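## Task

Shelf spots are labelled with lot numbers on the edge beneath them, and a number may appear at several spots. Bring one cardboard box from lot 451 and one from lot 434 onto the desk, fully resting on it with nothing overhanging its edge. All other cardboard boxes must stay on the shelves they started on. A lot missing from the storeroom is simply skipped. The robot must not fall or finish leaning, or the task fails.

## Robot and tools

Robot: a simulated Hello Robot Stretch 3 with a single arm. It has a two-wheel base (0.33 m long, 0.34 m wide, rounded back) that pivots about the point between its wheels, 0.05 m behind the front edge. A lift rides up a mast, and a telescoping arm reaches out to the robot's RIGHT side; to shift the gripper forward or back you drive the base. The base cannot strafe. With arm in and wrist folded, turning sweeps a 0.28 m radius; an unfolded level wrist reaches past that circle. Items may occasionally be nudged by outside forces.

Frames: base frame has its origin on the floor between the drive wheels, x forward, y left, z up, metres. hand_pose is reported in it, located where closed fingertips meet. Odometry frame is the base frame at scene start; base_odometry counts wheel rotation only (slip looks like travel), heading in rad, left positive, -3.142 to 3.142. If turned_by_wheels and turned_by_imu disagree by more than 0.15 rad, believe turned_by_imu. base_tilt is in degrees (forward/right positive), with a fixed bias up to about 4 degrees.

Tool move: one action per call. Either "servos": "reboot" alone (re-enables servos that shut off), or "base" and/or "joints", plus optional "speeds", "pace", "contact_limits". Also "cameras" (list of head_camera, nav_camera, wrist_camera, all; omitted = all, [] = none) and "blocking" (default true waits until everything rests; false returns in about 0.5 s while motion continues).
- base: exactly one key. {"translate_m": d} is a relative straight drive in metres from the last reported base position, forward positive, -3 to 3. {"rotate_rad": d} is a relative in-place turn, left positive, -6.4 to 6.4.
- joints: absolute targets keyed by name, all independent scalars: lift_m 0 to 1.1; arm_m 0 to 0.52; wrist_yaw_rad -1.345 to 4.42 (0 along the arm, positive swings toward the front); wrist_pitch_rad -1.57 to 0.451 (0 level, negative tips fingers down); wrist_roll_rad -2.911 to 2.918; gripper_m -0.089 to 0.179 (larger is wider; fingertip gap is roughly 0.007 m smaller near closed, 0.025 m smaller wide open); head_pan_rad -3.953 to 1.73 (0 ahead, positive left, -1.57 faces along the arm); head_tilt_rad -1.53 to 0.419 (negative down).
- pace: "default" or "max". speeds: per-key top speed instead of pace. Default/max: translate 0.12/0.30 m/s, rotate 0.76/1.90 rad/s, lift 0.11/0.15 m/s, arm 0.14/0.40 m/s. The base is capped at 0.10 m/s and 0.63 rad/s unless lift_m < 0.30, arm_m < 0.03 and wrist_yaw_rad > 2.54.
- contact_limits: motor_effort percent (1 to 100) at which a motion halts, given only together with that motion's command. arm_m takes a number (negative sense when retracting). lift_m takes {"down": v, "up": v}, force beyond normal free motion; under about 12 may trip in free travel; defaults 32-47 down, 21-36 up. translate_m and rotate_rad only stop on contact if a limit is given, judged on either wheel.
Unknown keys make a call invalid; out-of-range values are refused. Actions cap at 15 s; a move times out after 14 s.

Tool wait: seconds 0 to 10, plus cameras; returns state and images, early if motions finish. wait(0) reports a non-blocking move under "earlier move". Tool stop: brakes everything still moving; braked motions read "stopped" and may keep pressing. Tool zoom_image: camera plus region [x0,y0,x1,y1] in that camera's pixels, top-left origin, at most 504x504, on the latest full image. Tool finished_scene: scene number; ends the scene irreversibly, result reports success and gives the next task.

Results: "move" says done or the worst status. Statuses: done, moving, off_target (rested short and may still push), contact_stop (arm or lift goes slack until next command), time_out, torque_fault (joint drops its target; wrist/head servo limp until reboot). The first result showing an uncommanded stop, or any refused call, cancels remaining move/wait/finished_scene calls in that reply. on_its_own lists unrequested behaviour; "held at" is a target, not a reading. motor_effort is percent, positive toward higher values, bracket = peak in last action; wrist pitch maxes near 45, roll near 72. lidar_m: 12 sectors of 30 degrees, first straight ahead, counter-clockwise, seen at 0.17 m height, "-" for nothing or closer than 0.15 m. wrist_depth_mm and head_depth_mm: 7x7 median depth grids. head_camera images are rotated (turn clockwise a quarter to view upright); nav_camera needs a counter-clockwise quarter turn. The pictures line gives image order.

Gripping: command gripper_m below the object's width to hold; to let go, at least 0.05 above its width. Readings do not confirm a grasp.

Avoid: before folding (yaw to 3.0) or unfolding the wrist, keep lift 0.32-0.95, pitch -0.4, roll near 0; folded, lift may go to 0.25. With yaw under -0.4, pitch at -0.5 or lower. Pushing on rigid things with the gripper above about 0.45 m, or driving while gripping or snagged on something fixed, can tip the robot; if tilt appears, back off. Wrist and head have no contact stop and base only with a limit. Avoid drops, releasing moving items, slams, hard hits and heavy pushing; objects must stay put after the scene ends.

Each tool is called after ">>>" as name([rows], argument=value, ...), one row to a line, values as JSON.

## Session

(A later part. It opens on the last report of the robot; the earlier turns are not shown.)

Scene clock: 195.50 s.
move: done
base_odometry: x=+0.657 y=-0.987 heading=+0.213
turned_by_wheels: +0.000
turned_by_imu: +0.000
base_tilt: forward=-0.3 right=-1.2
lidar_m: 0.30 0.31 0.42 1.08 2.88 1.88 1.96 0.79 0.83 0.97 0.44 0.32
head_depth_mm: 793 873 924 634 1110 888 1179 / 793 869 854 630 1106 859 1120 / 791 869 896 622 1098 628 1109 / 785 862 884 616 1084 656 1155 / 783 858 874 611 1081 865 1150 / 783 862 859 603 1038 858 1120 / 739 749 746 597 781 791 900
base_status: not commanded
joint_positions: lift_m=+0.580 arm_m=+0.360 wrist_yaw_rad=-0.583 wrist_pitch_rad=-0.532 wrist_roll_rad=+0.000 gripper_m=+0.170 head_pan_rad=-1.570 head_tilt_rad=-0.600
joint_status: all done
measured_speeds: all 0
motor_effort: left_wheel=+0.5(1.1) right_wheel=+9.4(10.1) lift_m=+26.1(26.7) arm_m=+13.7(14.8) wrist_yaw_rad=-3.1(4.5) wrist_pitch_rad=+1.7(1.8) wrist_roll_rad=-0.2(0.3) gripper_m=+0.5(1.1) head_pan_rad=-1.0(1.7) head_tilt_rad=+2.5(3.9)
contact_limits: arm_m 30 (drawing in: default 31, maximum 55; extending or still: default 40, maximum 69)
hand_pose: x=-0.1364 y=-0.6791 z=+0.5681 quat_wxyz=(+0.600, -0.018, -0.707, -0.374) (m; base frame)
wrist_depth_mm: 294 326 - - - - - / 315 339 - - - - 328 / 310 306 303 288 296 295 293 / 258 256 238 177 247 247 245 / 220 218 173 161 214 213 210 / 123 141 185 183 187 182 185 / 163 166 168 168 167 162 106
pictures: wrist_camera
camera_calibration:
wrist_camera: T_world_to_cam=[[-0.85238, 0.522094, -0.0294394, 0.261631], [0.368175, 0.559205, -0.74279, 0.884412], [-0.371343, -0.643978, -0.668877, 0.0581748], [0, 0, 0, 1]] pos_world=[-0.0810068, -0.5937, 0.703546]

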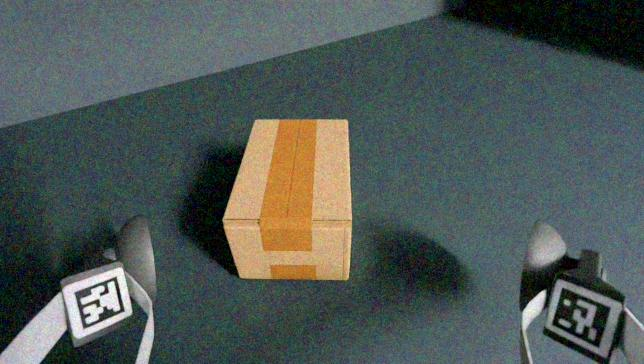

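>>> move(joints={"arm_m": 0.413}, contact_limits={"arm_m": 30}, cameras=[])

>>> move(joints={"gripper_m": 0.03}, cameras=["wrist_camera"])

Scene clock: 202.70 s.
move: done
base_odometry: x=+0.657 y=-0.987 heading=+0.213
turned_by_wheels: +0.000
turned_by_imu: +0.000
base_tilt: forward=-0.5 right=-1.2
lidar_m: 0.30 0.31 0.42 1.08 2.87 1.88 1.96 0.79 0.83 0.97 0.44 0.32
head_depth_mm: 795 876 923 636 1114 885 1180 / 791 870 853 628 1105 881 1116 / 787 868 893 621 1093 632 1088 / 788 865 887 615 1081 802 1157 / 784 859 872 610 1076 864 1151 / 781 860 861 604 1032 861 1123 / 738 746 743 598 781 790 904
base_status: not commanded
joint_positions: lift_m=+0.580 arm_m=+0.413 wrist_yaw_rad=-0.583 wrist_pitch_rad=-0.532 wrist_roll_rad=+0.000 gripper_m=+0.170 head_pan_rad=-1.570 head_tilt_rad=-0.600
joint_status: all done
measured_speeds: all 0
motor_effort: left_wheel=+0.7(1.2) right_wheel=+9.4(10.1) lift_m=+30.0(31.4) arm_m=+12.7(15.3) wrist_yaw_rad=-3.6(4.4) wrist_pitch_rad=+1.6(1.8) wrist_roll_rad=-0.1(0.3) gripper_m=+0.5(1.2) head_pan_rad=-1.5(2.3) head_tilt_rad=+2.2(3.5)
contact_limits: arm_m 30 (drawing in: default 31, maximum 55; extending or still: default 40, maximum 69)
hand_pose: x=-0.1364 y=-0.7321 z=+0.5681 quat_wxyz=(+0.600, -0.018, -0.707, -0.374) (m; base frame)
wrist_depth_mm: 255 281 321 - - - - / 273 303 336 - - - 332 / 288 306 304 302 297 295 292 / 257 257 254 177 242 248 244 / 220 218 217 155 202 212 212 / 123 141 190 135 135 182 184 / 163 165 168 133 137 163 106
pictures: none
No camera images: "cameras" was empty.

Scene clock: 204.63 s.
move: done
base_odometry: x=+0.657 y=-0.987 heading=+0.213
turned_by_wheels: +0.000
turned_by_imu: +0.000
base_tilt: forward=-0.4 right=-1.2
lidar_m: 0.30 0.31 0.42 1.08 2.88 1.87 1.96 0.79 0.83 0.97 0.44 0.32
head_depth_mm: 796 874 926 635 1112 884 1177 / 789 867 854 628 1103 876 1116 / 789 868 895 622 1094 630 1085 / 787 866 885 615 1088 802 1159 / 784 861 875 609 1083 861 1149 / 783 859 865 604 1035 858 1123 / 741 746 744 597 781 791 903
base_status: not commanded
joint_positions: lift_m=+0.580 arm_m=+0.413 wrist_yaw_rad=-0.585 wrist_pitch_rad=-0.526 wrist_roll_rad=+0.000 gripper_m=+0.031 head_pan_rad=-1.570 head_tilt_rad=-0.600
joint_status: all done
measured_speeds: all 0
motor_effort: left_wheel=+0.5(0.9) right_wheel=+8.7(9.9) lift_m=+27.9(30.2) arm_m=+8.6(13.0) wrist_yaw_rad=-1.9(4.8) wrist_pitch_rad=+0.5(1.8) wrist_roll_rad=+0.0(0.3) gripper_m=-13.2(85.7) head_pan_rad=-2.4(2.4) head_tilt_rad=+2.7(3.6)
contact_limits: arm_m 30 (drawing in: default 31, maximum 55; extending or still: default 40, maximum 69)
hand_pose: x=-0.1372 y=-0.7326 z=+0.5693 quat_wxyz=(+0.601, -0.021, -0.706, -0.373) (m; base frame)
wrist_depth_mm: 255 282 317 - - 493 - / 271 301 337 - - - - / 290 307 307 304 303 300 298 / 260 260 256 180 244 251 247 / 222 222 161 154 157 215 214 / 193 193 130 137 127 187 187 / 172 103 163 141 161 163 166
pictures: wrist_camera
camera_calibration:
wrist_camera: T_world_to_cam=[[-0.851756, 0.523122, -0.0292227, 0.289716], [0.366465, 0.554966, -0.746804, 0.914582], [-0.374452, -0.646804, -0.664402, 0.0192088], [0, 0, 0, 1]] pos_world=[-0.0812019, -0.646694, 0.704242]

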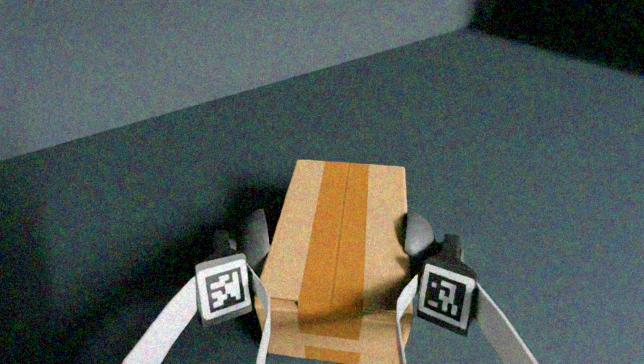

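>>> move(joints={"lift_m": 0.63}, cameras=[])

>>> move(joints={"arm_m": 0.0}, cameras=[])

>>> move(joints={"wrist_yaw_rad": 0, "lift_m": 0.82}, cameras=["wrist_camera"])

>>> move(base={"rotate_rad": -1.025}, cameras=[])

>>> move(base={"translate_m": -1.3}, joints={"head_pan_rad": -2.0, "head_tilt_rad": -0.6})

Scene clock: 243.77 s.
move: done
base_odometry: x=+0.657 y=-0.987 heading=+0.213
turned_by_wheels: +0.000
turned_by_imu: +0.000
base_tilt: forward=-0.3 right=-1.1
lidar_m: 0.30 0.31 0.42 1.08 2.88 1.87 1.96 0.79 0.83 0.97 0.44 0.32
head_depth_mm: 793 873 925 635 1117 886 1181 / 791 871 855 627 1103 859 440 / 787 867 895 622 675 803 1136 / 787 861 883 616 682 846 1153 / 786 859 874 610 1083 866 1152 / 782 857 861 603 1033 860 1123 / 740 747 744 597 780 790 905
base_status: not commanded
joint_positions: lift_m=+0.630 arm_m=+0.413 wrist_yaw_rad=-0.585 wrist_pitch_rad=-0.540 wrist_roll_rad=+0.000 gripper_m=+0.031 head_pan_rad=-1.570 head_tilt_rad=-0.600
joint_status: all done
measured_speeds: all 0
motor_effort: left_wheel=+0.3(1.0) right_wheel=+9.7(9.7) lift_m=+29.4(33.8) arm_m=+0.5(2.9) wrist_yaw_rad=-2.0(3.1) wrist_pitch_rad=+3.1(3.3) wrist_roll_rad=-0.2(0.3) gripper_m=-12.8(13.4) head_pan_rad=-2.4(2.9) head_tilt_rad=+2.1(3.2)
contact_limits: arm_m 30 (drawing in: default 31, maximum 55; extending or still: default 40, maximum 69)
hand_pose: x=-0.1360 y=-0.7309 z=+0.6164 quat_wxyz=(+0.598, -0.016, -0.707, -0.377) (m; base frame)
wrist_depth_mm: 256 283 322 - - 521 - / 274 302 333 - - - - / 294 325 - - - - - / 309 318 312 179 299 308 304 / 281 281 155 154 155 271 270 / 247 252 129 139 129 239 237 / 219 100 208 143 204 208 212
pictures: none
No camera images: "cameras" was empty.

Scene clock: 248.00 s.
move: done
base_odometry: x=+0.657 y=-0.987 heading=+0.213
turned_by_wheels: +0.000
turned_by_imu: +0.000
base_tilt: forward=-0.2 right=-1.3
lidar_m: 0.30 0.31 0.42 1.08 2.87 1.87 1.96 0.79 0.83 0.97 0.44 0.32
head_depth_mm: 791 874 923 636 1111 887 1175 / 793 870 855 630 1106 881 1159 / 788 866 895 622 1097 875 1159 / 787 864 886 615 1090 872 1152 / 787 861 873 610 1080 865 1148 / 787 861 862 604 1037 862 1120 / 738 747 743 598 779 789 903
base_status: not commanded
joint_positions: lift_m=+0.630 arm_m=+0.001 wrist_yaw_rad=-0.585 wrist_pitch_rad=-0.540 wrist_roll_rad=+0.000 gripper_m=+0.031 head_pan_rad=-1.570 head_tilt_rad=-0.600
joint_status: all done
measured_speeds: all 0
motor_effort: left_wheel=+0.1(1.0) right_wheel=+9.4(10.2) lift_m=+27.6(29.4) arm_m=-12.8(15.1) wrist_yaw_rad=-1.7(3.2) wrist_pitch_rad=+3.1(3.3) wrist_roll_rad=+0.0(0.4) gripper_m=-13.1(13.5) head_pan_rad=-3.2(3.4) head_tilt_rad=+1.9(3.3)
hand_pose: x=-0.1360 y=-0.3184 z=+0.6163 quat_wxyz=(+0.598, -0.016, -0.707, -0.377) (m; base frame)
wrist_depth_mm: - - - - - 526 - / - - - - - 592 - / - - - - - - - / 322 327 - 180 179 - - / 302 322 150 154 154 911 933 / - - 130 139 129 812 821 / - 100 125 143 138 712 731
pictures: none
No camera images: "cameras" was empty.

Scene clock: 250.57 s.
move: done
base_odometry: x=+0.657 y=-0.987 heading=+0.213
turned_by_wheels: +0.000
turned_by_imu: +0.000
base_tilt: forward=-0.3 right=-1.2
lidar_m: 0.30 0.31 0.42 1.08 2.88 1.88 1.96 0.79 0.83 0.97 0.44 0.32
head_depth_mm: 792 872 923 637 1108 885 1204 / 791 870 855 629 1101 879 1196 / 790 866 894 622 1091 875 511 / 787 866 888 617 1085 820 329 / 785 865 875 610 1082 866 1123 / 781 860 862 603 1043 860 1123 / 739 746 744 598 781 792 906
base_status: not commanded
joint_positions: lift_m=+0.820 arm_m=+0.001 wrist_yaw_rad=-0.003 wrist_pitch_rad=-0.540 wrist_roll_rad=+0.000 gripper_m=+0.031 head_pan_rad=-1.570 head_tilt_rad=-0.600
joint_status: all done
measured_speeds: all 0
motor_effort: left_wheel=+0.6(0.9) right_wheel=+9.7(9.8) lift_m=+31.8(34.5) arm_m=-8.3(12.8) wrist_yaw_rad=+2.9(5.1) wrist_pitch_rad=+3.2(3.4) wrist_roll_rad=-0.1(0.6) gripper_m=-12.6(13.4) head_pan_rad=-3.3(4.1) head_tilt_rad=+2.0(2.9)
hand_pose: x=-0.0222 y=-0.3529 z=+0.8063 quat_wxyz=(+0.681, +0.188, -0.681, -0.190) (m; base frame)
wrist_depth_mm: - - - - - - 671 / - - - - - - 763 / - - - - - - - / 387 - - 179 179 - - / 405 - 149 154 150 - - / 404 - 129 138 128 - - / 406 100 - 141 129 107 831
pictures: wrist_camera
camera_calibration:
wrist_camera: T_world_to_cam=[[-0.999103, -0.0301594, -0.0297357, -0.00224239], [0.00154405, 0.675683, -0.73719, 0.86541], [0.0423251, -0.736575, -0.67503, 0.451455], [0, 0, 0, 1]] pos_world=[-0.0226845, -0.252281, 0.942651]

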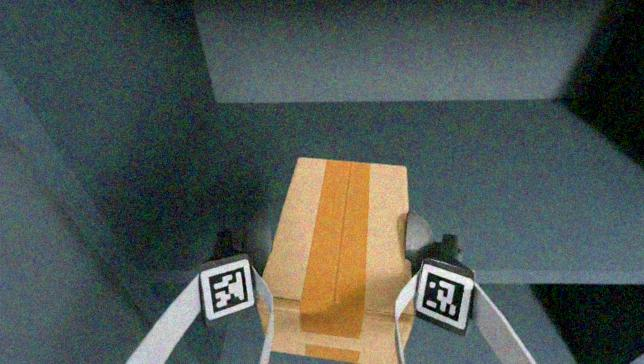

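Scene clock: 253.30 s.
move: done
base_odometry: x=+0.657 y=-0.987 heading=-0.812
turned_by_wheels: -1.025
turned_by_imu: -1.008
base_tilt: forward=-0.3 right=-1.2
lidar_m: 0.43 0.31 0.30 0.32 0.44 1.22 2.77 1.88 1.96 0.79 0.85 0.90
head_depth_mm: 1633 1771 1900 2082 1878 1489 1283 / 1346 1753 1997 2191 1864 1486 1298 / 1386 1472 1669 1769 1797 1475 511 / 1449 1541 1740 1452 1678 1389 330 / 1342 1357 896 987 1103 1230 1199 / 640 702 761 888 1001 1217 1175 / 667 744 794 975 1052 904 1141
base_status: done
joint_positions: lift_m=+0.820 arm_m=+0.001 wrist_yaw_rad=-0.003 wrist_pitch_rad=-0.540 wrist_roll_rad=+0.000 gripper_m=+0.031 head_pan_rad=-1.570 head_tilt_rad=-0.600
joint_status: not commanded
measured_speeds: all 0
motor_effort: left_wheel=+9.0(11.8) right_wheel=-10.0(13.9) lift_m=+30.1(32.1) arm_m=-7.9(8.9) wrist_yaw_rad=+2.0(3.3) wrist_pitch_rad=+3.2(3.3) wrist_roll_rad=-0.1(0.3) gripper_m=-12.8(13.3) head_pan_rad=-3.0(3.6) head_tilt_rad=+1.7(2.8)
hand_pose: x=-0.0221 y=-0.3529 z=+0.8063 quat_wxyz=(+0.682, +0.188, -0.681, -0.190) (m; base frame)
wrist_depth_mm: 727 - - - - - - / - 828 - - - - - / - - 675 - - - - / - - - 179 - - - / - - 153 155 154 - - / - - 129 139 129 - - / - 100 138 143 138 886 908
pictures: none
No camera images: "cameras" was empty.

Scene clock: 267.43 s.
move: done
base_odometry: x=-0.238 y=-0.044 heading=-0.812
turned_by_wheels: +0.000
turned_by_imu: -0.001
base_tilt: forward=-0.3 right=-1.2
lidar_m: 1.35 0.99 0.95 0.99 1.36 2.64 1.49 0.80 0.88 1.38 1.85 1.63
head_depth_mm: 1068 1174 1300 1130 842 1385 1245 / 1079 1183 1305 1125 834 1407 1310 / 1091 1196 1315 1107 827 1441 - / 1098 1211 1345 1102 824 1352 - / 1105 1221 1361 1490 846 1430 1279 / 1120 1236 1366 1541 1695 1457 324 / 1115 1226 1367 1551 1691 1456 317
base_status: done
joint_positions: lift_m=+0.820 arm_m=+0.001 wrist_yaw_rad=-0.003 wrist_pitch_rad=-0.540 wrist_roll_rad=+0.000 gripper_m=+0.031 head_pan_rad=-2.000 head_tilt_rad=-0.600
joint_status: all done
measured_speeds: all 0
motor_effort: left_wheel=-5.7(10.1) right_wheel=-5.6(15.1) lift_m=+22.9(30.8) arm_m=-12.6(13.7) wrist_yaw_rad=+2.1(3.4) wrist_pitch_rad=+3.3(3.4) wrist_roll_rad=+0.1(0.3) gripper_m=-13.1(13.7) head_pan_rad=+3.5(4.2) head_tilt_rad=+1.5(5.2)
hand_pose: x=-0.0221 y=-0.3529 z=+0.8063 quat_wxyz=(+0.682, +0.188, -0.681, -0.190) (m; base frame)
wrist_depth_mm: - - - - - - - / - - - - - - - / - - - - - - - / - - - 179 - - - / - - 155 154 154 - - / - - 129 139 129 - - / 934 109 890 143 138 887 902
pictures: head_camera (sideways), nav_camera (sideways), wrist_camera
camera_calibration:
head_camera: T_world_to_cam=[[0.174314, 0.492099, -0.852909, 1.12409], [0.897929, -0.434943, -0.0674326, 0.0818848], [-0.40415, -0.754097, -0.517687, 0.631739], [0, 0, 0, 1]] pos_world=[-0.0141533, -0.0411554, 1.29131]
nav_camera: T_world_to_cam=[[-0.210298, -0.500454, 0.839834, -1.04841], [-0.916509, 0.399916, 0.00881098, 0.0442516], [-0.340273, -0.767862, -0.542772, 0.661709], [0, 0, 0, 1]] pos_world=[0.0452409, -0.0342743, 1.23925]
wrist_camera: T_world_to_cam=[[-0.99909, -0.0305825, -0.0297135, -0.00227008], [0.0012421, 0.675674, -0.737199, 0.865409], [0.042622, -0.736566, -0.675022, 0.451452], [0, 0, 0, 1]] pos_world=[-0.0225847, -0.25228, 0.942651]

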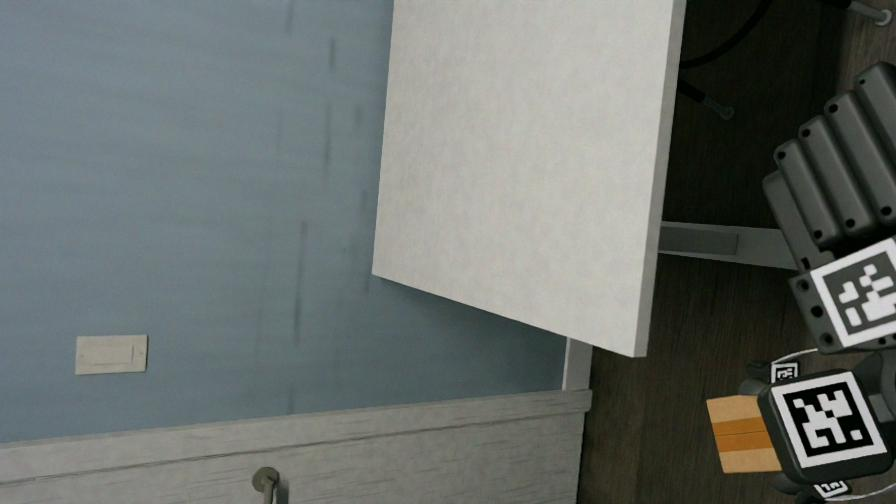

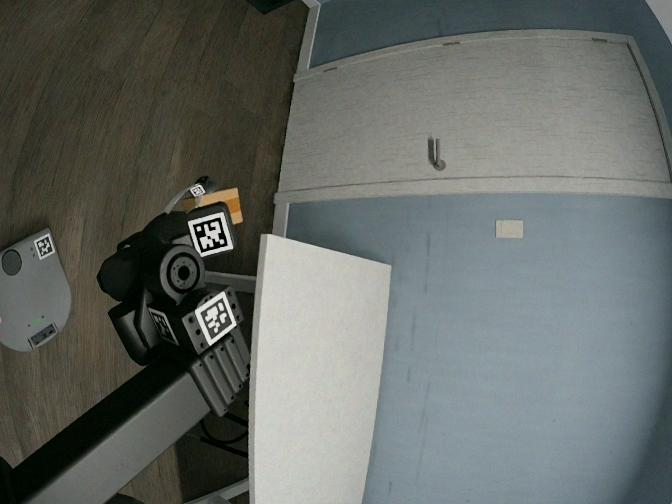

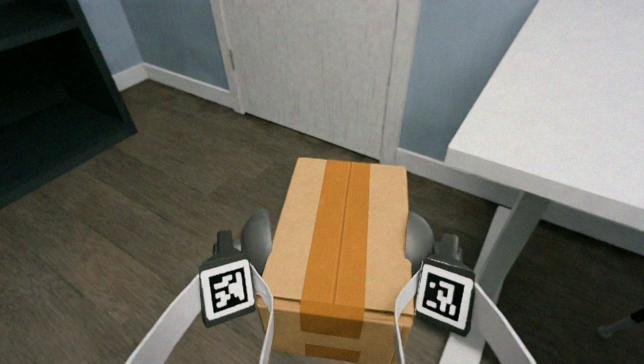

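>>> move(base={"translate_m": -0.2}, cameras=[])

>>> move(base={"rotate_rad": -0.572}, joints={"head_pan_rad": -1.57}, cameras=["head_camera"])

Scene clock: 283.93 s.
move: done
base_odometry: x=-0.376 y=+0.101 heading=-0.811
turned_by_wheels: +0.000
turned_by_imu: -0.001
base_tilt: forward=-0.4 right=-1.2
lidar_m: 1.49 1.09 1.06 1.10 1.51 2.47 1.29 0.63 0.80 1.28 1.73 1.80
head_depth_mm: 988 1075 1193 1133 841 671 1216 / 996 1091 1204 1126 835 684 1308 / 1004 1105 1216 1106 827 682 - / 1015 1112 1233 1100 824 698 - / 1023 1130 1250 1088 820 694 1280 / 1029 1137 1256 1195 811 668 324 / 1048 1152 1272 1436 837 667 316
base_status: done
joint_positions: lift_m=+0.820 arm_m=+0.001 wrist_yaw_rad=-0.003 wrist_pitch_rad=-0.540 wrist_roll_rad=+0.000 gripper_m=+0.031 head_pan_rad=-2.000 head_tilt_rad=-0.600
joint_status: not commanded
measured_speeds: all 0
motor_effort: left_wheel=-0.3(11.6) right_wheel=-11.1(14.7) lift_m=+26.1(26.5) arm_m=-12.1(12.9) wrist_yaw_rad=+1.3(3.3) wrist_pitch_rad=+3.2(3.3) wrist_roll_rad=-0.3(0.3) gripper_m=-12.8(13.3) head_pan_rad=+3.2(4.0) head_tilt_rad=+0.4(2.0)
hand_pose: x=-0.0221 y=-0.3529 z=+0.8063 quat_wxyz=(+0.682, +0.188, -0.681, -0.190) (m; base frame)
wrist_depth_mm: - - - - - - - / - - - - - - - / - - - - - - - / - - - 179 178 - - / - - 155 154 150 - - / - - 129 139 129 - - / 947 109 868 143 138 881 901
pictures: none
No camera images: "cameras" was empty.

Scene clock: 285.97 s.
move: done
base_odometry: x=-0.376 y=+0.101 heading=-1.383
turned_by_wheels: -0.572
turned_by_imu: -0.562
base_tilt: forward=-0.3 right=-1.3
lidar_m: 1.79 1.56 1.10 1.06 1.08 1.45 2.47 1.29 0.63 0.80 0.80 1.66
head_depth_mm: 1017 1116 1247 1130 842 710 1247 / 1014 1116 1238 1121 836 706 1274 / 1013 1109 1235 1114 831 681 474 / 1004 1103 1225 1097 823 545 329 / 1002 1104 1222 1088 818 675 1197 / 999 1095 1218 1083 811 691 1191 / 995 1094 1210 1187 805 684 1209
base_status: done
joint_positions: lift_m=+0.820 arm_m=+0.001 wrist_yaw_rad=-0.003 wrist_pitch_rad=-0.540 wrist_roll_rad=+0.000 gripper_m=+0.031 head_pan_rad=-1.566 head_tilt_rad=-0.600
joint_status: all done
measured_speeds: all 0
motor_effort: left_wheel=+7.2(11.9) right_wheel=-9.3(14.0) lift_m=+26.7(27.0) arm_m=-12.8(13.3) wrist_yaw_rad=+2.2(3.2) wrist_pitch_rad=+3.2(3.3) wrist_roll_rad=+0.0(0.3) gripper_m=-12.7(13.5) head_pan_rad=-3.3(5.2) head_tilt_rad=+0.9(1.9)
hand_pose: x=-0.0221 y=-0.3529 z=+0.8063 quat_wxyz=(+0.682, +0.188, -0.681, -0.190) (m; base frame)
wrist_depth_mm: 917 - - - - - - / - - - - - - - / - - - - - - - / - - - 179 179 - - / - - 150 154 150 - - / - - 129 138 129 - - / 936 109 887 143 138 888 914
pictures: head_camera (sideways)
camera_calibration:
head_camera: T_world_to_cam=[[-0.0490389, 0.519741, -0.852916, 1.12545], [0.997586, -0.0165536, -0.0674441, 0.0813], [-0.0491723, -0.854164, -0.517674, 0.629565], [0, 0, 0, 1]] pos_world=[0.00504446, -0.045847, 1.29131]

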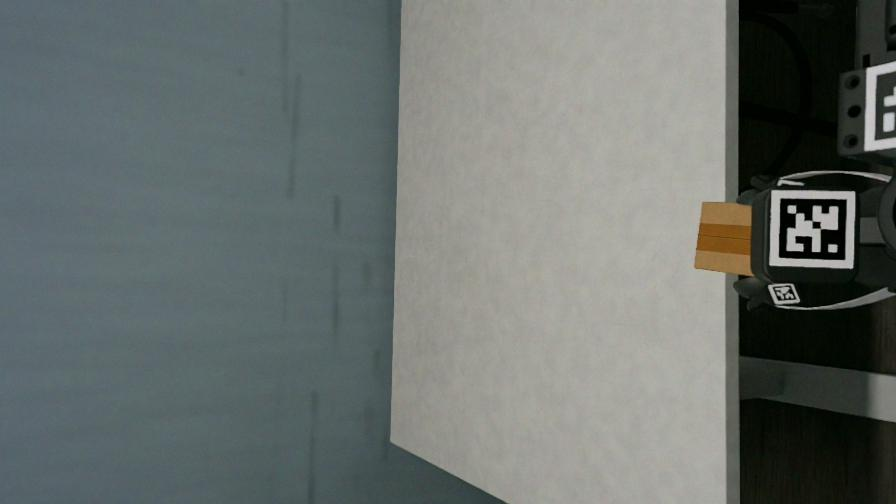

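>>> move(joints={"arm_m": 0.205}, cameras=[])

>>> move(joints={"lift_m": 0.785}, cameras=[])

>>> move(joints={"lift_m": 0.70}, speeds={"lift_m": 0.02}, contact_limits={"lift_m": {"down": 14}})

Scene clock: 298.50 s.
move: done
base_odometry: x=-0.376 y=+0.101 heading=-1.383
turned_by_wheels: +0.000
turned_by_imu: +0.000
base_tilt: forward=-0.3 right=-1.2
lidar_m: 1.80 1.56 1.11 1.06 1.09 1.45 2.48 1.29 0.63 0.80 0.80 1.66
head_depth_mm: 1021 1121 1243 1128 839 309 - / 1018 1114 1244 1116 393 340 1191 / 1010 1109 1243 1108 386 413 1232 / 1008 1105 1227 1102 477 639 1222 / 1003 1104 1222 1085 816 694 1222 / 1004 1100 1217 1077 810 690 1189 / 993 1090 1212 1124 806 683 1213
base_status: not commanded
joint_positions: lift_m=+0.820 arm_m=+0.205 wrist_yaw_rad=-0.003 wrist_pitch_rad=-0.540 wrist_roll_rad=+0.000 gripper_m=+0.031 head_pan_rad=-1.570 head_tilt_rad=-0.600
joint_status: all done
measured_speeds: all 0
motor_effort: left_wheel=+7.3(7.9) right_wheel=-9.0(9.7) lift_m=+28.1(29.0) arm_m=+12.9(15.2) wrist_yaw_rad=+1.2(3.4) wrist_pitch_rad=+3.3(3.4) wrist_roll_rad=+0.0(0.3) gripper_m=-13.3(13.4) head_pan_rad=-2.8(3.9) head_tilt_rad=+0.8(1.7)
hand_pose: x=-0.0221 y=-0.5573 z=+0.8062 quat_wxyz=(+0.681, +0.188, -0.681, -0.190) (m; base frame)
wrist_depth_mm: - - - - - - - / - - - - - - - / - - - - - - - / - - - 179 179 - - / - - 150 154 150 - - / - - 129 139 129 - - / - 100 - 142 129 107 -
pictures: none
No camera images: "cameras" was empty.

Scene clock: 299.63 s.
move: done
base_odometry: x=-0.376 y=+0.101 heading=-1.383
turned_by_wheels: +0.000
turned_by_imu: +0.000
base_tilt: forward=-0.5 right=-1.3
lidar_m: 1.80 1.56 1.11 1.06 1.09 1.45 2.48 1.29 0.63 0.80 0.80 1.65
head_depth_mm: 1019 1124 1252 1130 839 653 296 / 1017 1113 1235 1124 780 362 1037 / 1008 1111 1236 1117 419 410 1231 / 1005 1107 1238 1098 700 430 1230 / 1003 1098 1224 1088 817 693 1220 / 1000 1100 1214 1078 810 688 1192 / 996 1093 1212 1125 804 683 1213
base_status: not commanded
joint_positions: lift_m=+0.785 arm_m=+0.205 wrist_yaw_rad=-0.003 wrist_pitch_rad=-0.540 wrist_roll_rad=+0.000 gripper_m=+0.031 head_pan_rad=-1.570 head_tilt_rad=-0.600
joint_status: all done
measured_speeds: all 0
motor_effort: left_wheel=+7.0(7.7) right_wheel=-7.8(9.8) lift_m=+23.5(26.8) arm_m=+11.0(12.9) wrist_yaw_rad=+1.1(2.8) wrist_pitch_rad=+3.2(3.4) wrist_roll_rad=+0.0(0.3) gripper_m=-13.3(13.3) head_pan_rad=-2.2(3.5) head_tilt_rad=+0.6(1.4)
hand_pose: x=-0.0221 y=-0.5573 z=+0.7712 quat_wxyz=(+0.681, +0.188, -0.681, -0.190) (m; base frame)
wrist_depth_mm: - - - - - - - / - - - - - - - / - - - - - - - / - - - 179 179 - - / - - 150 154 150 - - / - - 129 139 129 - - / - 100 - 141 129 107 -
pictures: none
No camera images: "cameras" was empty.

Scene clock: 303.40 s.
move: contact_stop
base_odometry: x=-0.376 y=+0.101 heading=-1.383
turned_by_wheels: +0.000
turned_by_imu: +0.000
base_tilt: forward=-0.2 right=-1.2
lidar_m: 1.80 1.56 1.11 1.06 1.09 1.45 2.47 1.29 0.63 0.80 0.80 1.65
head_depth_mm: 1016 1122 1249 1140 844 709 328 / 1009 1116 1243 1121 835 386 327 / 1010 1109 1237 1113 827 425 1202 / 1006 1107 1233 1100 752 451 1225 / 1004 1102 1220 1089 817 693 1223 / 999 1094 1218 1080 811 690 1193 / 997 1093 1211 1125 806 685 1211
base_status: not commanded
joint_positions: lift_m=+0.747 arm_m=+0.205 wrist_yaw_rad=-0.001 wrist_pitch_rad=-0.433 wrist_roll_rad=-0.008 gripper_m=+0.031 head_pan_rad=-1.570 head_tilt_rad=-0.600
joint_status: lift_m contact_stop (moved -0.038 of -0.085)
measured_speeds: translate_m=+0.000 rotate_rad=+0.000 lift_m=+0.004 arm_m=+0.000 wrist_yaw_rad=+0.000 wrist_pitch_rad=-0.024 wrist_roll_rad=+0.000 head_pan_rad=+0.000 head_tilt_rad=+0.000
on_its_own: lift_m is slack since a contact_stop (your +0.700 is given up); wrist_pitch_rad is at rest, and its effort (-16.4) is outside its rest range (-8 to +12)
motor_effort: left_wheel=+4.3(7.7) right_wheel=-5.8(10.1) lift_m=+23.2(26.1) arm_m=+4.3(11.2) wrist_yaw_rad=+1.1(3.5) wrist_pitch_rad=-16.4(22.6) wrist_roll_rad=+2.6(2.8) gripper_m=-12.8(13.3) head_pan_rad=-2.4(3.2) head_tilt_rad=+1.3(1.4)
contact_limits: lift_m down 14 (down: maximum 72; up: maximum 65)
hand_pose: x=-0.0218 y=-0.5725 z=+0.7564 quat_wxyz=(+0.693, +0.152, -0.688, -0.152) (m; base frame)
wrist_depth_mm: - - - - - - - / - - - - - - - / - - - - - - - / - - - 184 177 - - / - - 150 155 153 - - / - - 129 137 127 - - / - 94 - 141 131 108 -
pictures: head_camera (sideways), nav_camera (sideways), wrist_camera
camera_calibration:
head_camera: T_world_to_cam=[[-0.0466466, 0.519975, -0.852907, 1.12543], [0.997493, -0.0212397, -0.0675029, 0.0813653], [-0.0532153, -0.853918, -0.51768, 0.629592], [0, 0, 0, 1]] pos_world=[0.00484024, -0.045849, 1.29131]
nav_camera: T_world_to_cam=[[0.0174097, -0.542581, 0.839823, -1.04979], [-0.999791, -0.0184319, 0.00881767, 0.0448454], [0.0106952, -0.839801, -0.542789, 0.659582], [0, 0, 0, 1]] pos_world=[0.0560582, -0.0148498, 1.23925]
wrist_camera: T_world_to_cam=[[-0.999086, -0.0381877, -0.0192279, -0.0224978], [-0.00715749, 0.59276, -0.805348, 0.980962], [0.0421519, -0.804474, -0.592491, 0.154756], [0, 0, 0, 1]] pos_world=[-0.0219793, -0.457837, 0.881274]

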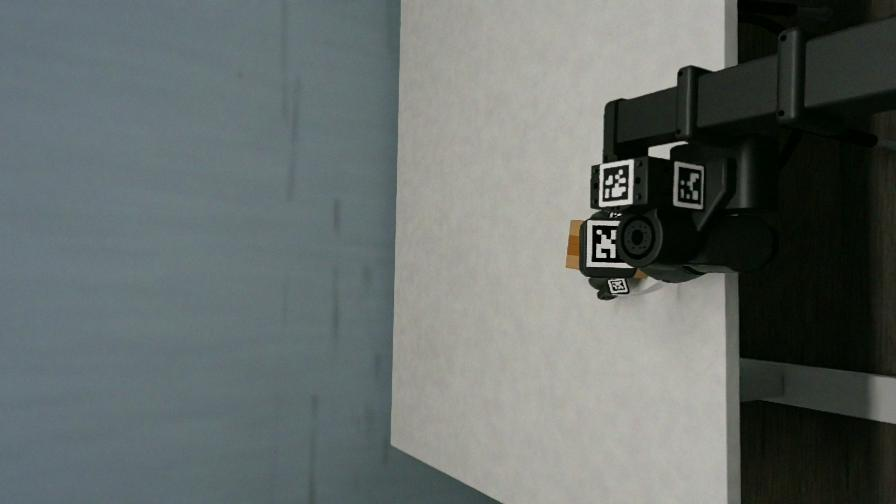

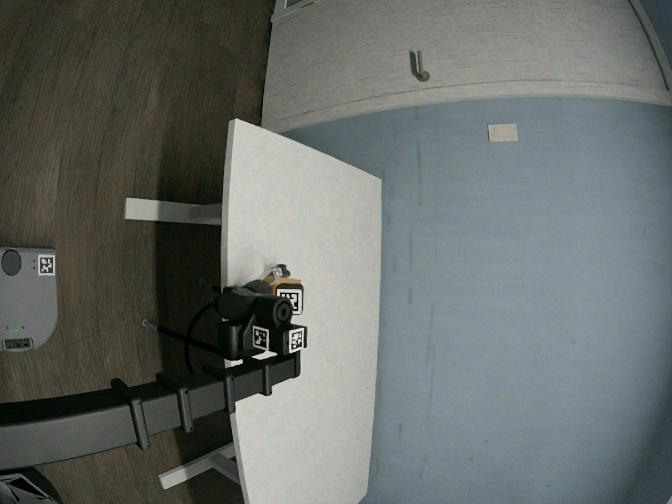

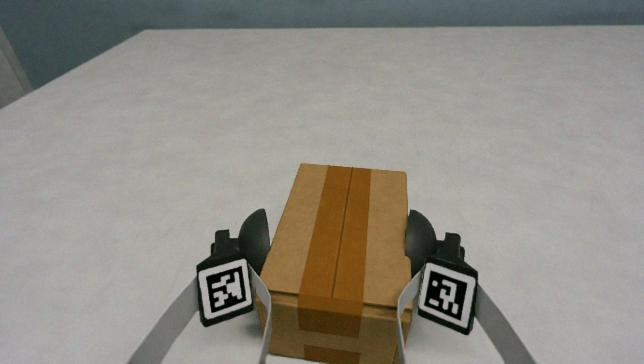

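>>> move(joints={"lift_m": 0.768}, speeds={"lift_m": 0.03}, cameras=["wrist_camera"])

>>> move(joints={"gripper_m": 0.17}, cameras=["wrist_camera"])

Scene clock: 310.57 s.
move: done
base_odometry: x=-0.376 y=+0.101 heading=-1.383
turned_by_wheels: +0.000
turned_by_imu: +0.000
base_tilt: forward=-0.3 right=-1.1
lidar_m: 1.80 1.55 1.11 1.06 1.09 1.45 2.48 1.29 0.63 0.80 0.80 1.66
head_depth_mm: 1018 1124 1249 1137 840 688 306 / 1018 1114 1239 1123 833 371 330 / 1010 1116 1237 1113 752 419 1230 / 1005 1103 1231 1096 700 439 1225 / 1003 1107 1221 1093 815 693 1221 / 1001 1099 1216 1076 807 690 1186 / 991 1094 1214 1129 804 683 1210
base_status: not commanded
joint_positions: lift_m=+0.768 arm_m=+0.205 wrist_yaw_rad=-0.001 wrist_pitch_rad=-0.526 wrist_roll_rad=-0.007 gripper_m=+0.031 head_pan_rad=-1.570 head_tilt_rad=-0.600
joint_status: all done
measured_speeds: all 0
motor_effort: left_wheel=+3.9(4.6) right_wheel=-4.5(5.6) lift_m=+31.0(32.3) arm_m=-7.3(7.8) wrist_yaw_rad=+0.6(1.8) wrist_pitch_rad=+0.6(9.1) wrist_roll_rad=+2.3(2.6) gripper_m=-12.3(12.8) head_pan_rad=-1.4(2.3) head_tilt_rad=-0.1(0.7)
hand_pose: x=-0.0218 y=-0.5594 z=+0.7571 quat_wxyz=(+0.685, +0.184, -0.680, -0.184) (m; base frame)
wrist_depth_mm: - - - - - - - / - - - - - - - / - - - - - - - / - - - 177 176 - - / - - 150 153 148 - - / - - 129 138 127 - - / - 100 - 149 132 106 -
pictures: wrist_camera
camera_calibration:
wrist_camera: T_world_to_cam=[[-0.999087, -0.0356967, -0.0234692, -0.017334], [-0.00625613, 0.665694, -0.746198, 0.969772], [0.0422601, -0.74537, -0.66531, 0.253874], [0, 0, 0, 1]] pos_world=[-0.0219799, -0.45696, 0.892141]

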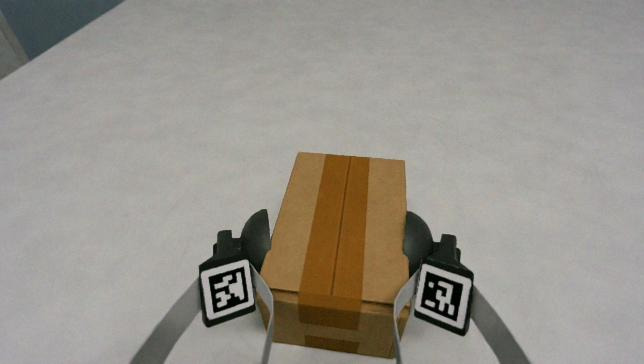

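Scene clock: 312.50 s.
move: done
base_odometry: x=-0.376 y=+0.101 heading=-1.383
turned_by_wheels: +0.000
turned_by_imu: +0.000
base_tilt: forward=-0.3 right=-1.2
lidar_m: 1.80 1.55 1.11 1.06 1.08 1.45 2.48 1.29 0.63 0.80 0.80 1.66
head_depth_mm: 1020 1127 1250 1134 841 690 306 / 1014 1115 1244 1127 834 370 329 / 1009 1111 1234 1110 750 420 1238 / 1008 1103 1221 1103 766 439 1228 / 1000 1101 1225 1087 817 692 1222 / 998 1096 1217 1081 813 689 1192 / 997 1089 1209 1128 806 684 1212
base_status: not commanded
joint_positions: lift_m=+0.768 arm_m=+0.205 wrist_yaw_rad=-0.001 wrist_pitch_rad=-0.531 wrist_roll_rad=-0.004 gripper_m=+0.170 head_pan_rad=-1.570 head_tilt_rad=-0.600
joint_status: all done
measured_speeds: all 0
motor_effort: left_wheel=+4.3(4.5) right_wheel=-5.2(6.0) lift_m=+30.0(31.4) arm_m=-10.2(11.0) wrist_yaw_rad=-0.5(2.1) wrist_pitch_rad=+1.6(1.7) wrist_roll_rad=+1.3(2.3) gripper_m=+0.9(83.4) head_pan_rad=-1.2(2.1) head_tilt_rad=-0.6(0.9)
hand_pose: x=-0.0218 y=-0.5588 z=+0.7562 quat_wxyz=(+0.684, +0.186, -0.681, -0.186) (m; base frame)
wrist_depth_mm: - - - - - - - / - - - - - - - / - - - - - - - / - - - 179 178 - - / - 143 - 153 153 - - / - 124 - 137 130 - - / - - - 146 137 - 106
pictures: wrist_camera
camera_calibration:
wrist_camera: T_world_to_cam=[[-0.999077, -0.034383, -0.0257485, -0.0149115], [-0.00386188, 0.668891, -0.74335, 0.968312], [0.0427815, -0.742565, -0.668407, 0.257677], [0, 0, 0, 1]] pos_world=[-0.022182, -0.456867, 0.891644]

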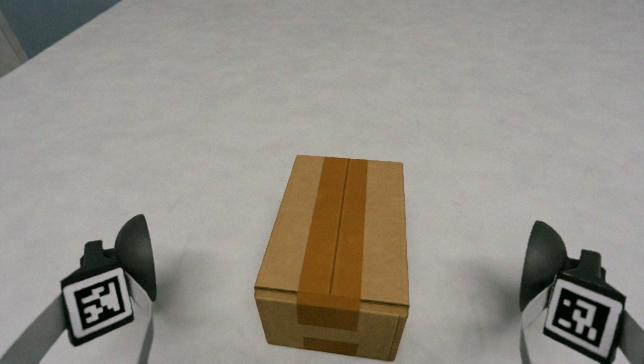

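>>> move(joints={"lift_m": 0.87}, cameras=[])

>>> move(joints={"arm_m": 0.0, "wrist_pitch_rad": -0.4}, pace="max", cameras=["head_camera"])

>>> move(joints={"wrist_yaw_rad": 3.0}, pace="max", cameras=[])

>>> move(base={"rotate_rad": 2.79}, joints={"lift_m": 0.28, "head_pan_rad": 0, "head_tilt_rad": -0.35, "gripper_m": 0.05}, pace="max", cameras=["nav_camera"])

Scene clock: 334.83 s.
move: done
base_odometry: x=-0.376 y=+0.101 heading=-1.383
turned_by_wheels: +0.000
turned_by_imu: +0.000
base_tilt: forward=-0.3 right=-1.1
lidar_m: 1.80 1.56 1.11 1.06 1.09 1.45 2.47 1.28 0.63 0.80 0.80 1.66
head_depth_mm: 1018 1124 1247 1134 317 - - / 1015 1114 1237 1118 356 685 1214 / 1014 1114 1237 1053 362 680 1228 / 1002 1109 1225 1095 386 675 1227 / 1002 1105 1213 1084 788 694 1218 / 998 1094 1215 1079 809 688 1187 / 993 1094 1209 1124 806 683 1208
base_status: not commanded
joint_positions: lift_m=+0.870 arm_m=+0.205 wrist_yaw_rad=-0.001 wrist_pitch_rad=-0.532 wrist_roll_rad=-0.004 gripper_m=+0.170 head_pan_rad=-1.570 head_tilt_rad=-0.600
joint_status: all done
measured_speeds: all 0
motor_effort: left_wheel=+4.3(4.9) right_wheel=-4.9(5.7) lift_m=+30.7(33.3) arm_m=-11.3(13.2) wrist_yaw_rad=+0.0(1.9) wrist_pitch_rad=+1.7(1.8) wrist_roll_rad=+1.4(1.7) gripper_m=+0.4(1.3) head_pan_rad=-1.1(1.7) head_tilt_rad=-0.5(0.9)
hand_pose: x=-0.0218 y=-0.5586 z=+0.8580 quat_wxyz=(+0.684, +0.186, -0.681, -0.186) (m; base frame)
wrist_depth_mm: - - - - - - - / - - - - - - - / 861 - - - - - - / - - - - - - - / - 143 - - - - - / - 124 - 248 - - - / - - - 220 - - 106
pictures: none
No camera images: "cameras" was empty.

Scene clock: 336.53 s.
move: done
base_odometry: x=-0.376 y=+0.101 heading=-1.383
turned_by_wheels: +0.000
turned_by_imu: +0.000
base_tilt: forward=-0.3 right=-1.2
lidar_m: 1.80 1.56 1.11 1.05 1.09 1.45 2.48 1.29 0.63 0.80 0.80 1.65
head_depth_mm: 1021 1118 1247 1137 842 711 - / 1016 1116 1237 1121 835 688 - / 1014 1112 1237 1116 830 662 1064 / 1005 1106 1230 1101 821 299 297 / 998 1096 1218 1094 815 677 1189 / 1002 1098 1214 1083 811 689 1189 / 996 1089 1214 1127 805 685 1214
base_status: not commanded
joint_positions: lift_m=+0.870 arm_m=+0.001 wrist_yaw_rad=-0.001 wrist_pitch_rad=-0.420 wrist_roll_rad=-0.004 gripper_m=+0.170 head_pan_rad=-1.570 head_tilt_rad=-0.600
joint_status: all done
measured_speeds: all 0
motor_effort: left_wheel=+4.0(4.5) right_wheel=-5.4(5.9) lift_m=+27.0(31.2) arm_m=-11.8(14.7) wrist_yaw_rad=+0.4(1.8) wrist_pitch_rad=+3.2(6.0) wrist_roll_rad=+1.4(1.6) gripper_m=+0.4(1.3) head_pan_rad=-0.9(1.7) head_tilt_rad=+0.6(1.0)
hand_pose: x=-0.0218 y=-0.3697 z=+0.8823 quat_wxyz=(+0.693, +0.147, -0.690, -0.148) (m; base frame)
wrist_depth_mm: 888 - - - - - - / - - - - - - - / - - - - - - - / - - - 399 - - - / - 143 - 368 - - - / - 124 - - - - - / 116 - - - - - 106
pictures: head_camera (sideways)
camera_calibration:
head_camera: T_world_to_cam=[[-0.0466466, 0.519975, -0.852907, 1.12543], [0.997493, -0.0212397, -0.0675029, 0.0813653], [-0.0532153, -0.853918, -0.51768, 0.629592], [0, 0, 0, 1]] pos_world=[0.00484024, -0.045849, 1.29131]

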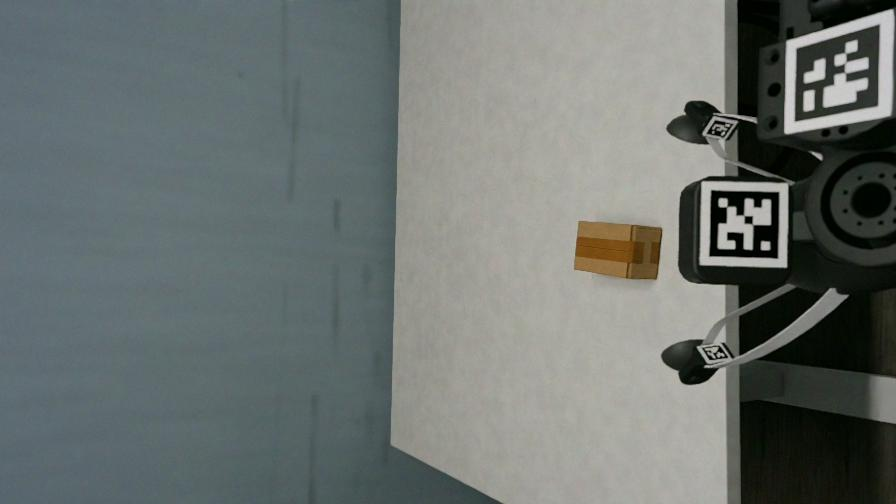

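Scene clock: 338.37 s.
move: done
base_odometry: x=-0.376 y=+0.101 heading=-1.383
turned_by_wheels: +0.000
turned_by_imu: +0.000
base_tilt: forward=-0.3 right=-1.2
lidar_m: 1.80 1.56 1.11 1.05 1.09 1.45 2.47 1.29 0.63 0.80 0.80 1.66
head_depth_mm: 1023 1115 1244 1133 845 714 - / 1016 1115 1243 1129 835 705 - / 1011 1115 1239 1112 831 703 1298 / 1003 1110 1227 1094 819 697 1310 / 999 1098 1217 1085 817 694 - / 996 1099 1223 1081 808 690 1213 / 998 1095 1216 1127 803 684 1210
base_status: not commanded
joint_positions: lift_m=+0.870 arm_m=+0.001 wrist_yaw_rad=+2.997 wrist_pitch_rad=-0.420 wrist_roll_rad=-0.004 gripper_m=+0.170 head_pan_rad=-1.570 head_tilt_rad=-0.600
joint_status: all done
measured_speeds: all 0
motor_effort: left_wheel=+4.2(4.6) right_wheel=-4.9(5.7) lift_m=+23.4(27.4) arm_m=-5.5(11.9) wrist_yaw_rad=+1.9(5.8) wrist_pitch_rad=+3.1(3.3) wrist_roll_rad=+1.5(1.7) gripper_m=-0.1(1.1) head_pan_rad=-0.8(1.1) head_tilt_rad=-0.6(1.4)
hand_pose: x=+0.0111 y=+0.0763 z=+0.8823 quat_wxyz=(+0.197, +0.699, +0.098, +0.681) (m; base frame)
wrist_depth_mm: - 137 - - - - - / - 148 - - - - - / - 162 - - - - - / - 186 - - - - - / - 195 215 - - - - / 123 126 243 - - - - / 116 - 280 - - - 106
pictures: none
No camera images: "cameras" was empty.

Scene clock: 343.47 s.
move: done
base_odometry: x=-0.376 y=+0.101 heading=+1.407
turned_by_wheels: +2.790
turned_by_imu: +2.744
base_tilt: forward=-0.4 right=-1.2
lidar_m: 1.70 2.48 1.29 0.63 0.80 1.32 1.93 1.80 1.36 1.07 1.06 1.14
head_depth_mm: 1326 1363 1382 1423 1455 1504 1458 / 2491 1576 1623 1666 1725 1756 1490 / 2416 2588 2737 2933 2626 1880 1474 / 2328 2457 2605 2761 2622 1877 1467 / 2210 2335 2465 2647 2600 1862 1467 / 2121 2220 2363 2498 2557 1850 1455 / 2054 2125 2272 2376 2435 1848 1447
base_status: done
joint_positions: lift_m=+0.280 arm_m=+0.001 wrist_yaw_rad=+2.997 wrist_pitch_rad=-0.419 wrist_roll_rad=-0.004 gripper_m=+0.050 head_pan_rad=+0.000 head_tilt_rad=-0.350
joint_status: all done
measured_speeds: all 0
motor_effort: left_wheel=-5.3(14.2) right_wheel=+6.7(13.2) lift_m=+29.3(29.3) arm_m=-8.1(8.2) wrist_yaw_rad=+1.2(3.8) wrist_pitch_rad=+3.0(3.2) wrist_roll_rad=+1.5(1.7) gripper_m=+0.4(85.1) head_pan_rad=-3.7(5.1) head_tilt_rad=-3.7(8.0)
hand_pose: x=+0.0111 y=+0.0764 z=+0.2925 quat_wxyz=(+0.197, +0.699, +0.097, +0.681) (m; base frame)
wrist_depth_mm: - 137 - - - - - / - 148 - - - - - / 834 162 846 883 897 883 880 / 694 187 653 701 695 699 683 / 566 572 199 580 581 587 577 / 510 504 127 306 126 496 493 / 274 99 262 268 422 433 431
pictures: nav_camera (sideways)
camera_calibration:
nav_camera: T_world_to_cam=[[0.317697, 0.0170712, 0.948039, -1.19276], [0.0150943, -0.999802, 0.0129451, 0.0331832], [0.948072, 0.0101973, -0.317891, 0.361189], [0, 0, 0, 1]] pos_world=[0.0360005, 0.0498553, 1.24517]

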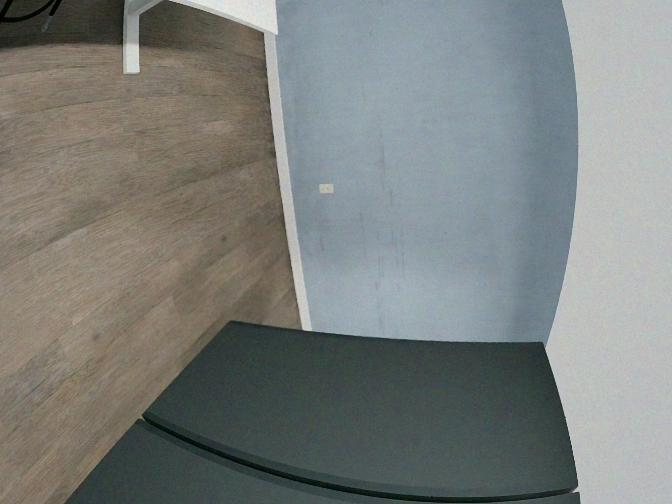

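>>> move(base={"translate_m": 2.0}, pace="max", cameras=[])

>>> move(base={"rotate_rad": -1.192}, joints={"head_pan_rad": -0.7, "head_tilt_rad": -0.35}, pace="max", cameras=["nav_camera"])

Scene clock: 363.93 s.
move: done
base_odometry: x=-0.048 y=+2.074 heading=+1.406
turned_by_wheels: +0.000
turned_by_imu: +0.002
base_tilt: forward=-0.3 right=-1.2
lidar_m: 0.67 0.66 0.71 1.06 2.03 1.74 2.54 0.72 0.45 0.58 1.72 0.85
head_depth_mm: 685 728 786 851 927 1013 1111 / 650 693 738 798 857 937 1026 / 618 656 701 751 804 870 947 / 590 623 662 708 758 817 884 / 564 595 630 671 716 768 828 / 540 569 600 637 678 723 776 / 518 545 573 608 646 686 734
base_status: done
joint_positions: lift_m=+0.280 arm_m=+0.001 wrist_yaw_rad=+2.997 wrist_pitch_rad=-0.419 wrist_roll_rad=-0.004 gripper_m=+0.050 head_pan_rad=+0.000 head_tilt_rad=-0.351
joint_status: not commanded
measured_speeds: all 0
motor_effort: left_wheel=-3.7(10.1) right_wheel=+7.5(17.0) lift_m=+24.8(31.2) arm_m=-7.2(13.5) wrist_yaw_rad=+2.2(3.0) wrist_pitch_rad=+3.0(3.1) wrist_roll_rad=+1.6(1.7) gripper_m=+0.5(0.9) head_pan_rad=-2.6(3.9) head_tilt_rad=+3.9(4.4)
hand_pose: x=+0.0110 y=+0.0764 z=+0.2925 quat_wxyz=(+0.197, +0.699, +0.097, +0.681) (m; base frame)
wrist_depth_mm: - 137 - - - - 561 / - 148 - - - - 575 / 911 162 860 881 882 801 589 / 725 187 660 713 712 688 640 / 600 571 199 583 583 576 574 / 505 506 127 306 125 491 491 / 274 99 262 267 425 430 435
pictures: none
No camera images: "cameras" was empty.

Scene clock: 365.83 s.
move: done
base_odometry: x=-0.048 y=+2.074 heading=+0.215
turned_by_wheels: -1.192
turned_by_imu: -1.169
base_tilt: forward=-0.3 right=-1.2
lidar_m: 1.72 0.95 0.69 0.66 0.68 0.92 2.02 1.75 2.54 1.09 0.45 0.50
head_depth_mm: 362 394 432 479 536 607 699 / 355 370 391 416 451 501 562 / 390 406 426 446 468 494 522 / 434 455 478 505 534 566 603 / 489 517 546 581 619 665 713 / 560 596 637 684 739 804 874 / 1505 1592 1682 1790 1890 1857 1448
base_status: done
joint_positions: lift_m=+0.280 arm_m=+0.001 wrist_yaw_rad=+2.997 wrist_pitch_rad=-0.419 wrist_roll_rad=-0.004 gripper_m=+0.050 head_pan_rad=-0.706 head_tilt_rad=-0.351
joint_status: all done
measured_speeds: all 0
motor_effort: left_wheel=+6.3(14.2) right_wheel=-8.8(15.3) lift_m=+25.3(26.0) arm_m=-12.0(12.2) wrist_yaw_rad=+1.6(3.4) wrist_pitch_rad=+3.1(3.2) wrist_roll_rad=+1.4(1.6) gripper_m=+0.3(1.0) head_pan_rad=+3.6(5.0) head_tilt_rad=+4.4(6.8)
hand_pose: x=+0.0110 y=+0.0764 z=+0.2925 quat_wxyz=(+0.197, +0.699, +0.097, +0.681) (m; base frame)
wrist_depth_mm: 596 137 628 632 - - - / - 147 - - - - - / - 162 171 - 792 804 825 / 698 186 658 714 700 698 695 / 597 579 199 586 583 577 575 / 512 510 127 308 125 499 492 / 276 99 264 268 426 432 427
pictures: nav_camera (sideways)
camera_calibration:
nav_camera: T_world_to_cam=[[0.253843, -0.193927, 0.947605, -1.19184], [-0.637017, -0.770742, 0.0129105, 0.0372951], [0.727856, -0.606918, -0.319182, 0.364211], [0, 0, 0, 1]] pos_world=[0.0612041, 0.0186609, 1.24516]

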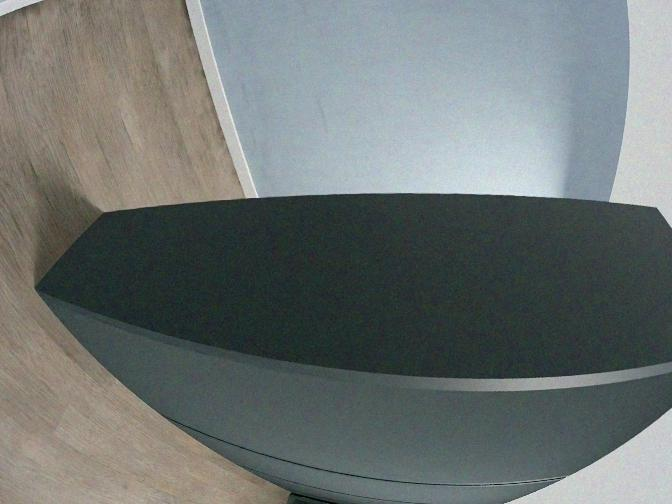

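>>> move(base={"translate_m": 1.23}, pace="max", cameras=[])

>>> move(base={"rotate_rad": -1.6}, joints={"head_pan_rad": -0.7, "head_tilt_rad": -0.35}, pace="max", cameras=["nav_camera","head_camera"])

Scene clock: 390.23 s.
move: done
base_odometry: x=+1.154 y=+2.336 heading=+0.215
turned_by_wheels: +0.000
turned_by_imu: +0.001
base_tilt: forward=-0.2 right=-1.2
lidar_m: 0.50 0.52 0.70 0.68 0.70 0.95 2.52 0.61 1.31 2.11 0.73 0.53
head_depth_mm: 745 814 890 984 1101 1247 1370 / 667 716 776 845 931 1030 1156 / 599 640 686 741 805 879 972 / 545 578 616 658 711 768 836 / 499 527 559 594 636 680 734 / 461 484 511 541 573 612 655 / 428 449 471 497 524 555 589
base_status: done
joint_positions: lift_m=+0.280 arm_m=+0.001 wrist_yaw_rad=+2.997 wrist_pitch_rad=-0.419 wrist_roll_rad=-0.004 gripper_m=+0.050 head_pan_rad=-0.700 head_tilt_rad=-0.350
joint_status: not commanded
measured_speeds: all 0
motor_effort: left_wheel=+2.9(15.4) right_wheel=+3.0(12.1) lift_m=+27.5(28.0) arm_m=-12.0(13.0) wrist_yaw_rad=+1.9(3.0) wrist_pitch_rad=+3.0(3.2) wrist_roll_rad=+1.5(1.8) gripper_m=+0.3(1.1) head_pan_rad=+3.7(4.1) head_tilt_rad=+3.0(5.4)
hand_pose: x=+0.0110 y=+0.0764 z=+0.2925 quat_wxyz=(+0.197, +0.699, +0.097, +0.681) (m; base frame)
wrist_depth_mm: 619 137 624 - - 704 515 / - 148 - - - 750 529 / - 162 170 - 804 803 530 / 720 187 653 704 702 698 541 / 597 572 199 589 583 576 553 / 507 506 127 308 125 494 491 / 276 99 264 268 423 432 432
pictures: none
No camera images: "cameras" was empty.

Scene clock: 392.37 s.
move: done
base_odometry: x=+1.154 y=+2.336 heading=-1.385
turned_by_wheels: -1.600
turned_by_imu: -1.569
base_tilt: forward=-0.3 right=-1.1
lidar_m: 2.17 0.74 0.53 0.50 0.52 0.70 0.68 0.70 0.95 2.42 0.61 1.31
head_depth_mm: 488 528 581 641 717 816 939 / 971 557 553 583 621 672 755 / 1077 1002 1192 1094 785 1086 821 / 1197 1043 1333 999 1397 1117 931 / 1263 1096 1406 1061 1489 1113 1332 / 1169 1191 1285 1272 1399 1254 1369 / 1083 1122 1195 1266 1356 1479 1447
base_status: done
joint_positions: lift_m=+0.280 arm_m=+0.001 wrist_yaw_rad=+2.997 wrist_pitch_rad=-0.419 wrist_roll_rad=-0.004 gripper_m=+0.050 head_pan_rad=-0.700 head_tilt_rad=-0.350
joint_status: all done
measured_speeds: all 0
motor_effort: left_wheel=+5.0(15.0) right_wheel=-8.0(14.9) lift_m=+28.6(28.7) arm_m=-12.8(13.4) wrist_yaw_rad=+1.5(2.8) wrist_pitch_rad=+3.1(3.2) wrist_roll_rad=+1.4(1.5) gripper_m=+0.8(0.9) head_pan_rad=+3.0(3.9) head_tilt_rad=+2.6(3.6)
hand_pose: x=+0.0110 y=+0.0764 z=+0.2925 quat_wxyz=(+0.197, +0.699, +0.097, +0.681) (m; base frame)
wrist_depth_mm: 463 137 494 508 524 534 544 / 509 147 528 545 - - - / 537 162 170 - - - - / - 178 189 - 668 665 660 / 592 558 199 584 582 574 577 / 504 507 127 308 126 494 492 / 275 99 263 269 425 434 428
pictures: head_camera (sideways), nav_camera (sideways)
camera_calibration:
head_camera: T_world_to_cam=[[-0.253462, 0.152961, -0.955175, 1.26015], [0.671571, 0.738512, -0.0599406, 0.0735388], [0.696239, -0.656661, -0.289909, 0.328657], [0, 0, 0, 1]] pos_world=[0.041188, -0.0312466, 1.30335]
nav_camera: T_world_to_cam=[[0.253793, -0.19148, 0.948116, -1.19247], [-0.632572, -0.774393, 0.0129328, 0.037187], [0.731739, -0.603034, -0.317661, 0.362187], [0, 0, 0, 1]] pos_world=[0.0611378, 0.0188748, 1.24517]

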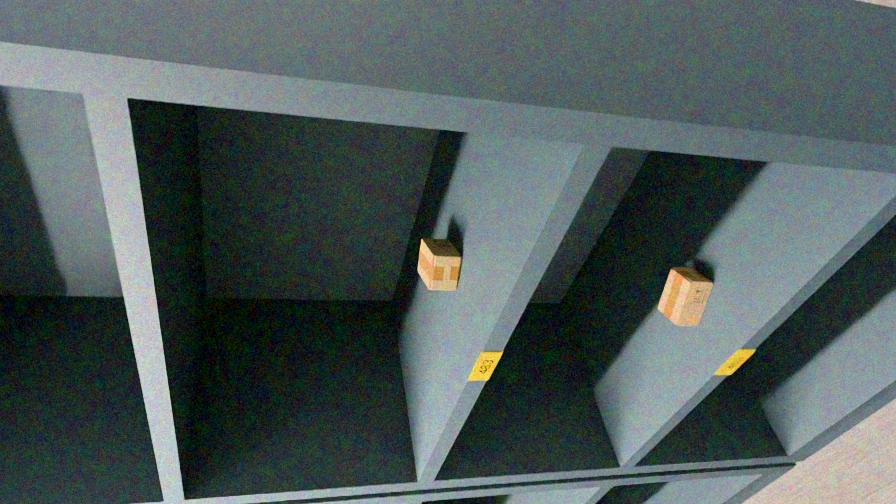

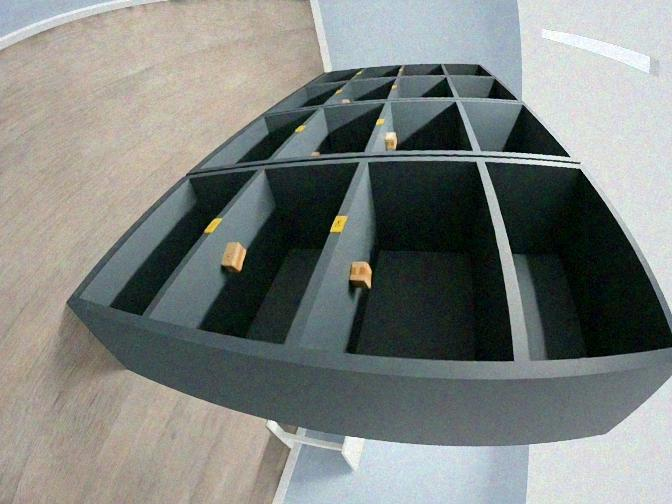

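>>> zoom_image(camera="head_camera", region=[460, 335, 520, 395])

>>> zoom_image(camera="head_camera", region=[705, 335, 765, 395])

>>> zoom_image(camera="nav_camera", region=[280, 60, 420, 160])

Scaled by 8.400 from the camera's 896x504 image, which has a finer 1280x720 frame.

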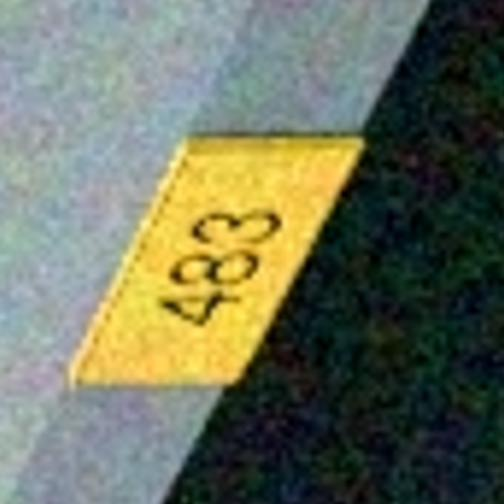

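Scaled by 8.400 from the camera's 896x504 image, which has a finer 1280x720 frame.

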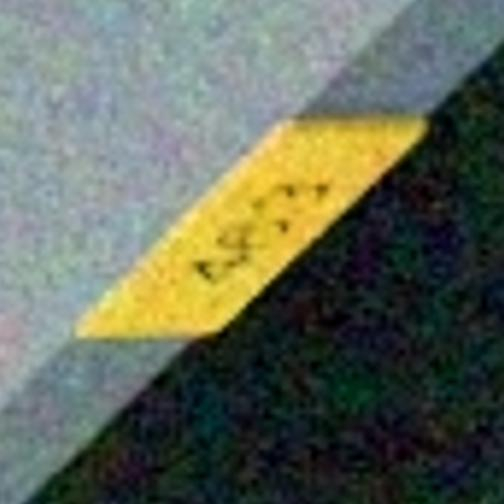

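Scaled by 3.600 from the camera's 672x504 image, which has a finer 792x594 frame.

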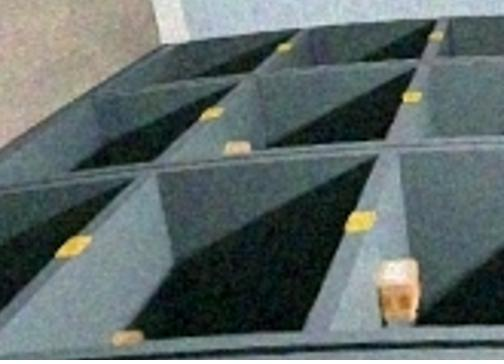

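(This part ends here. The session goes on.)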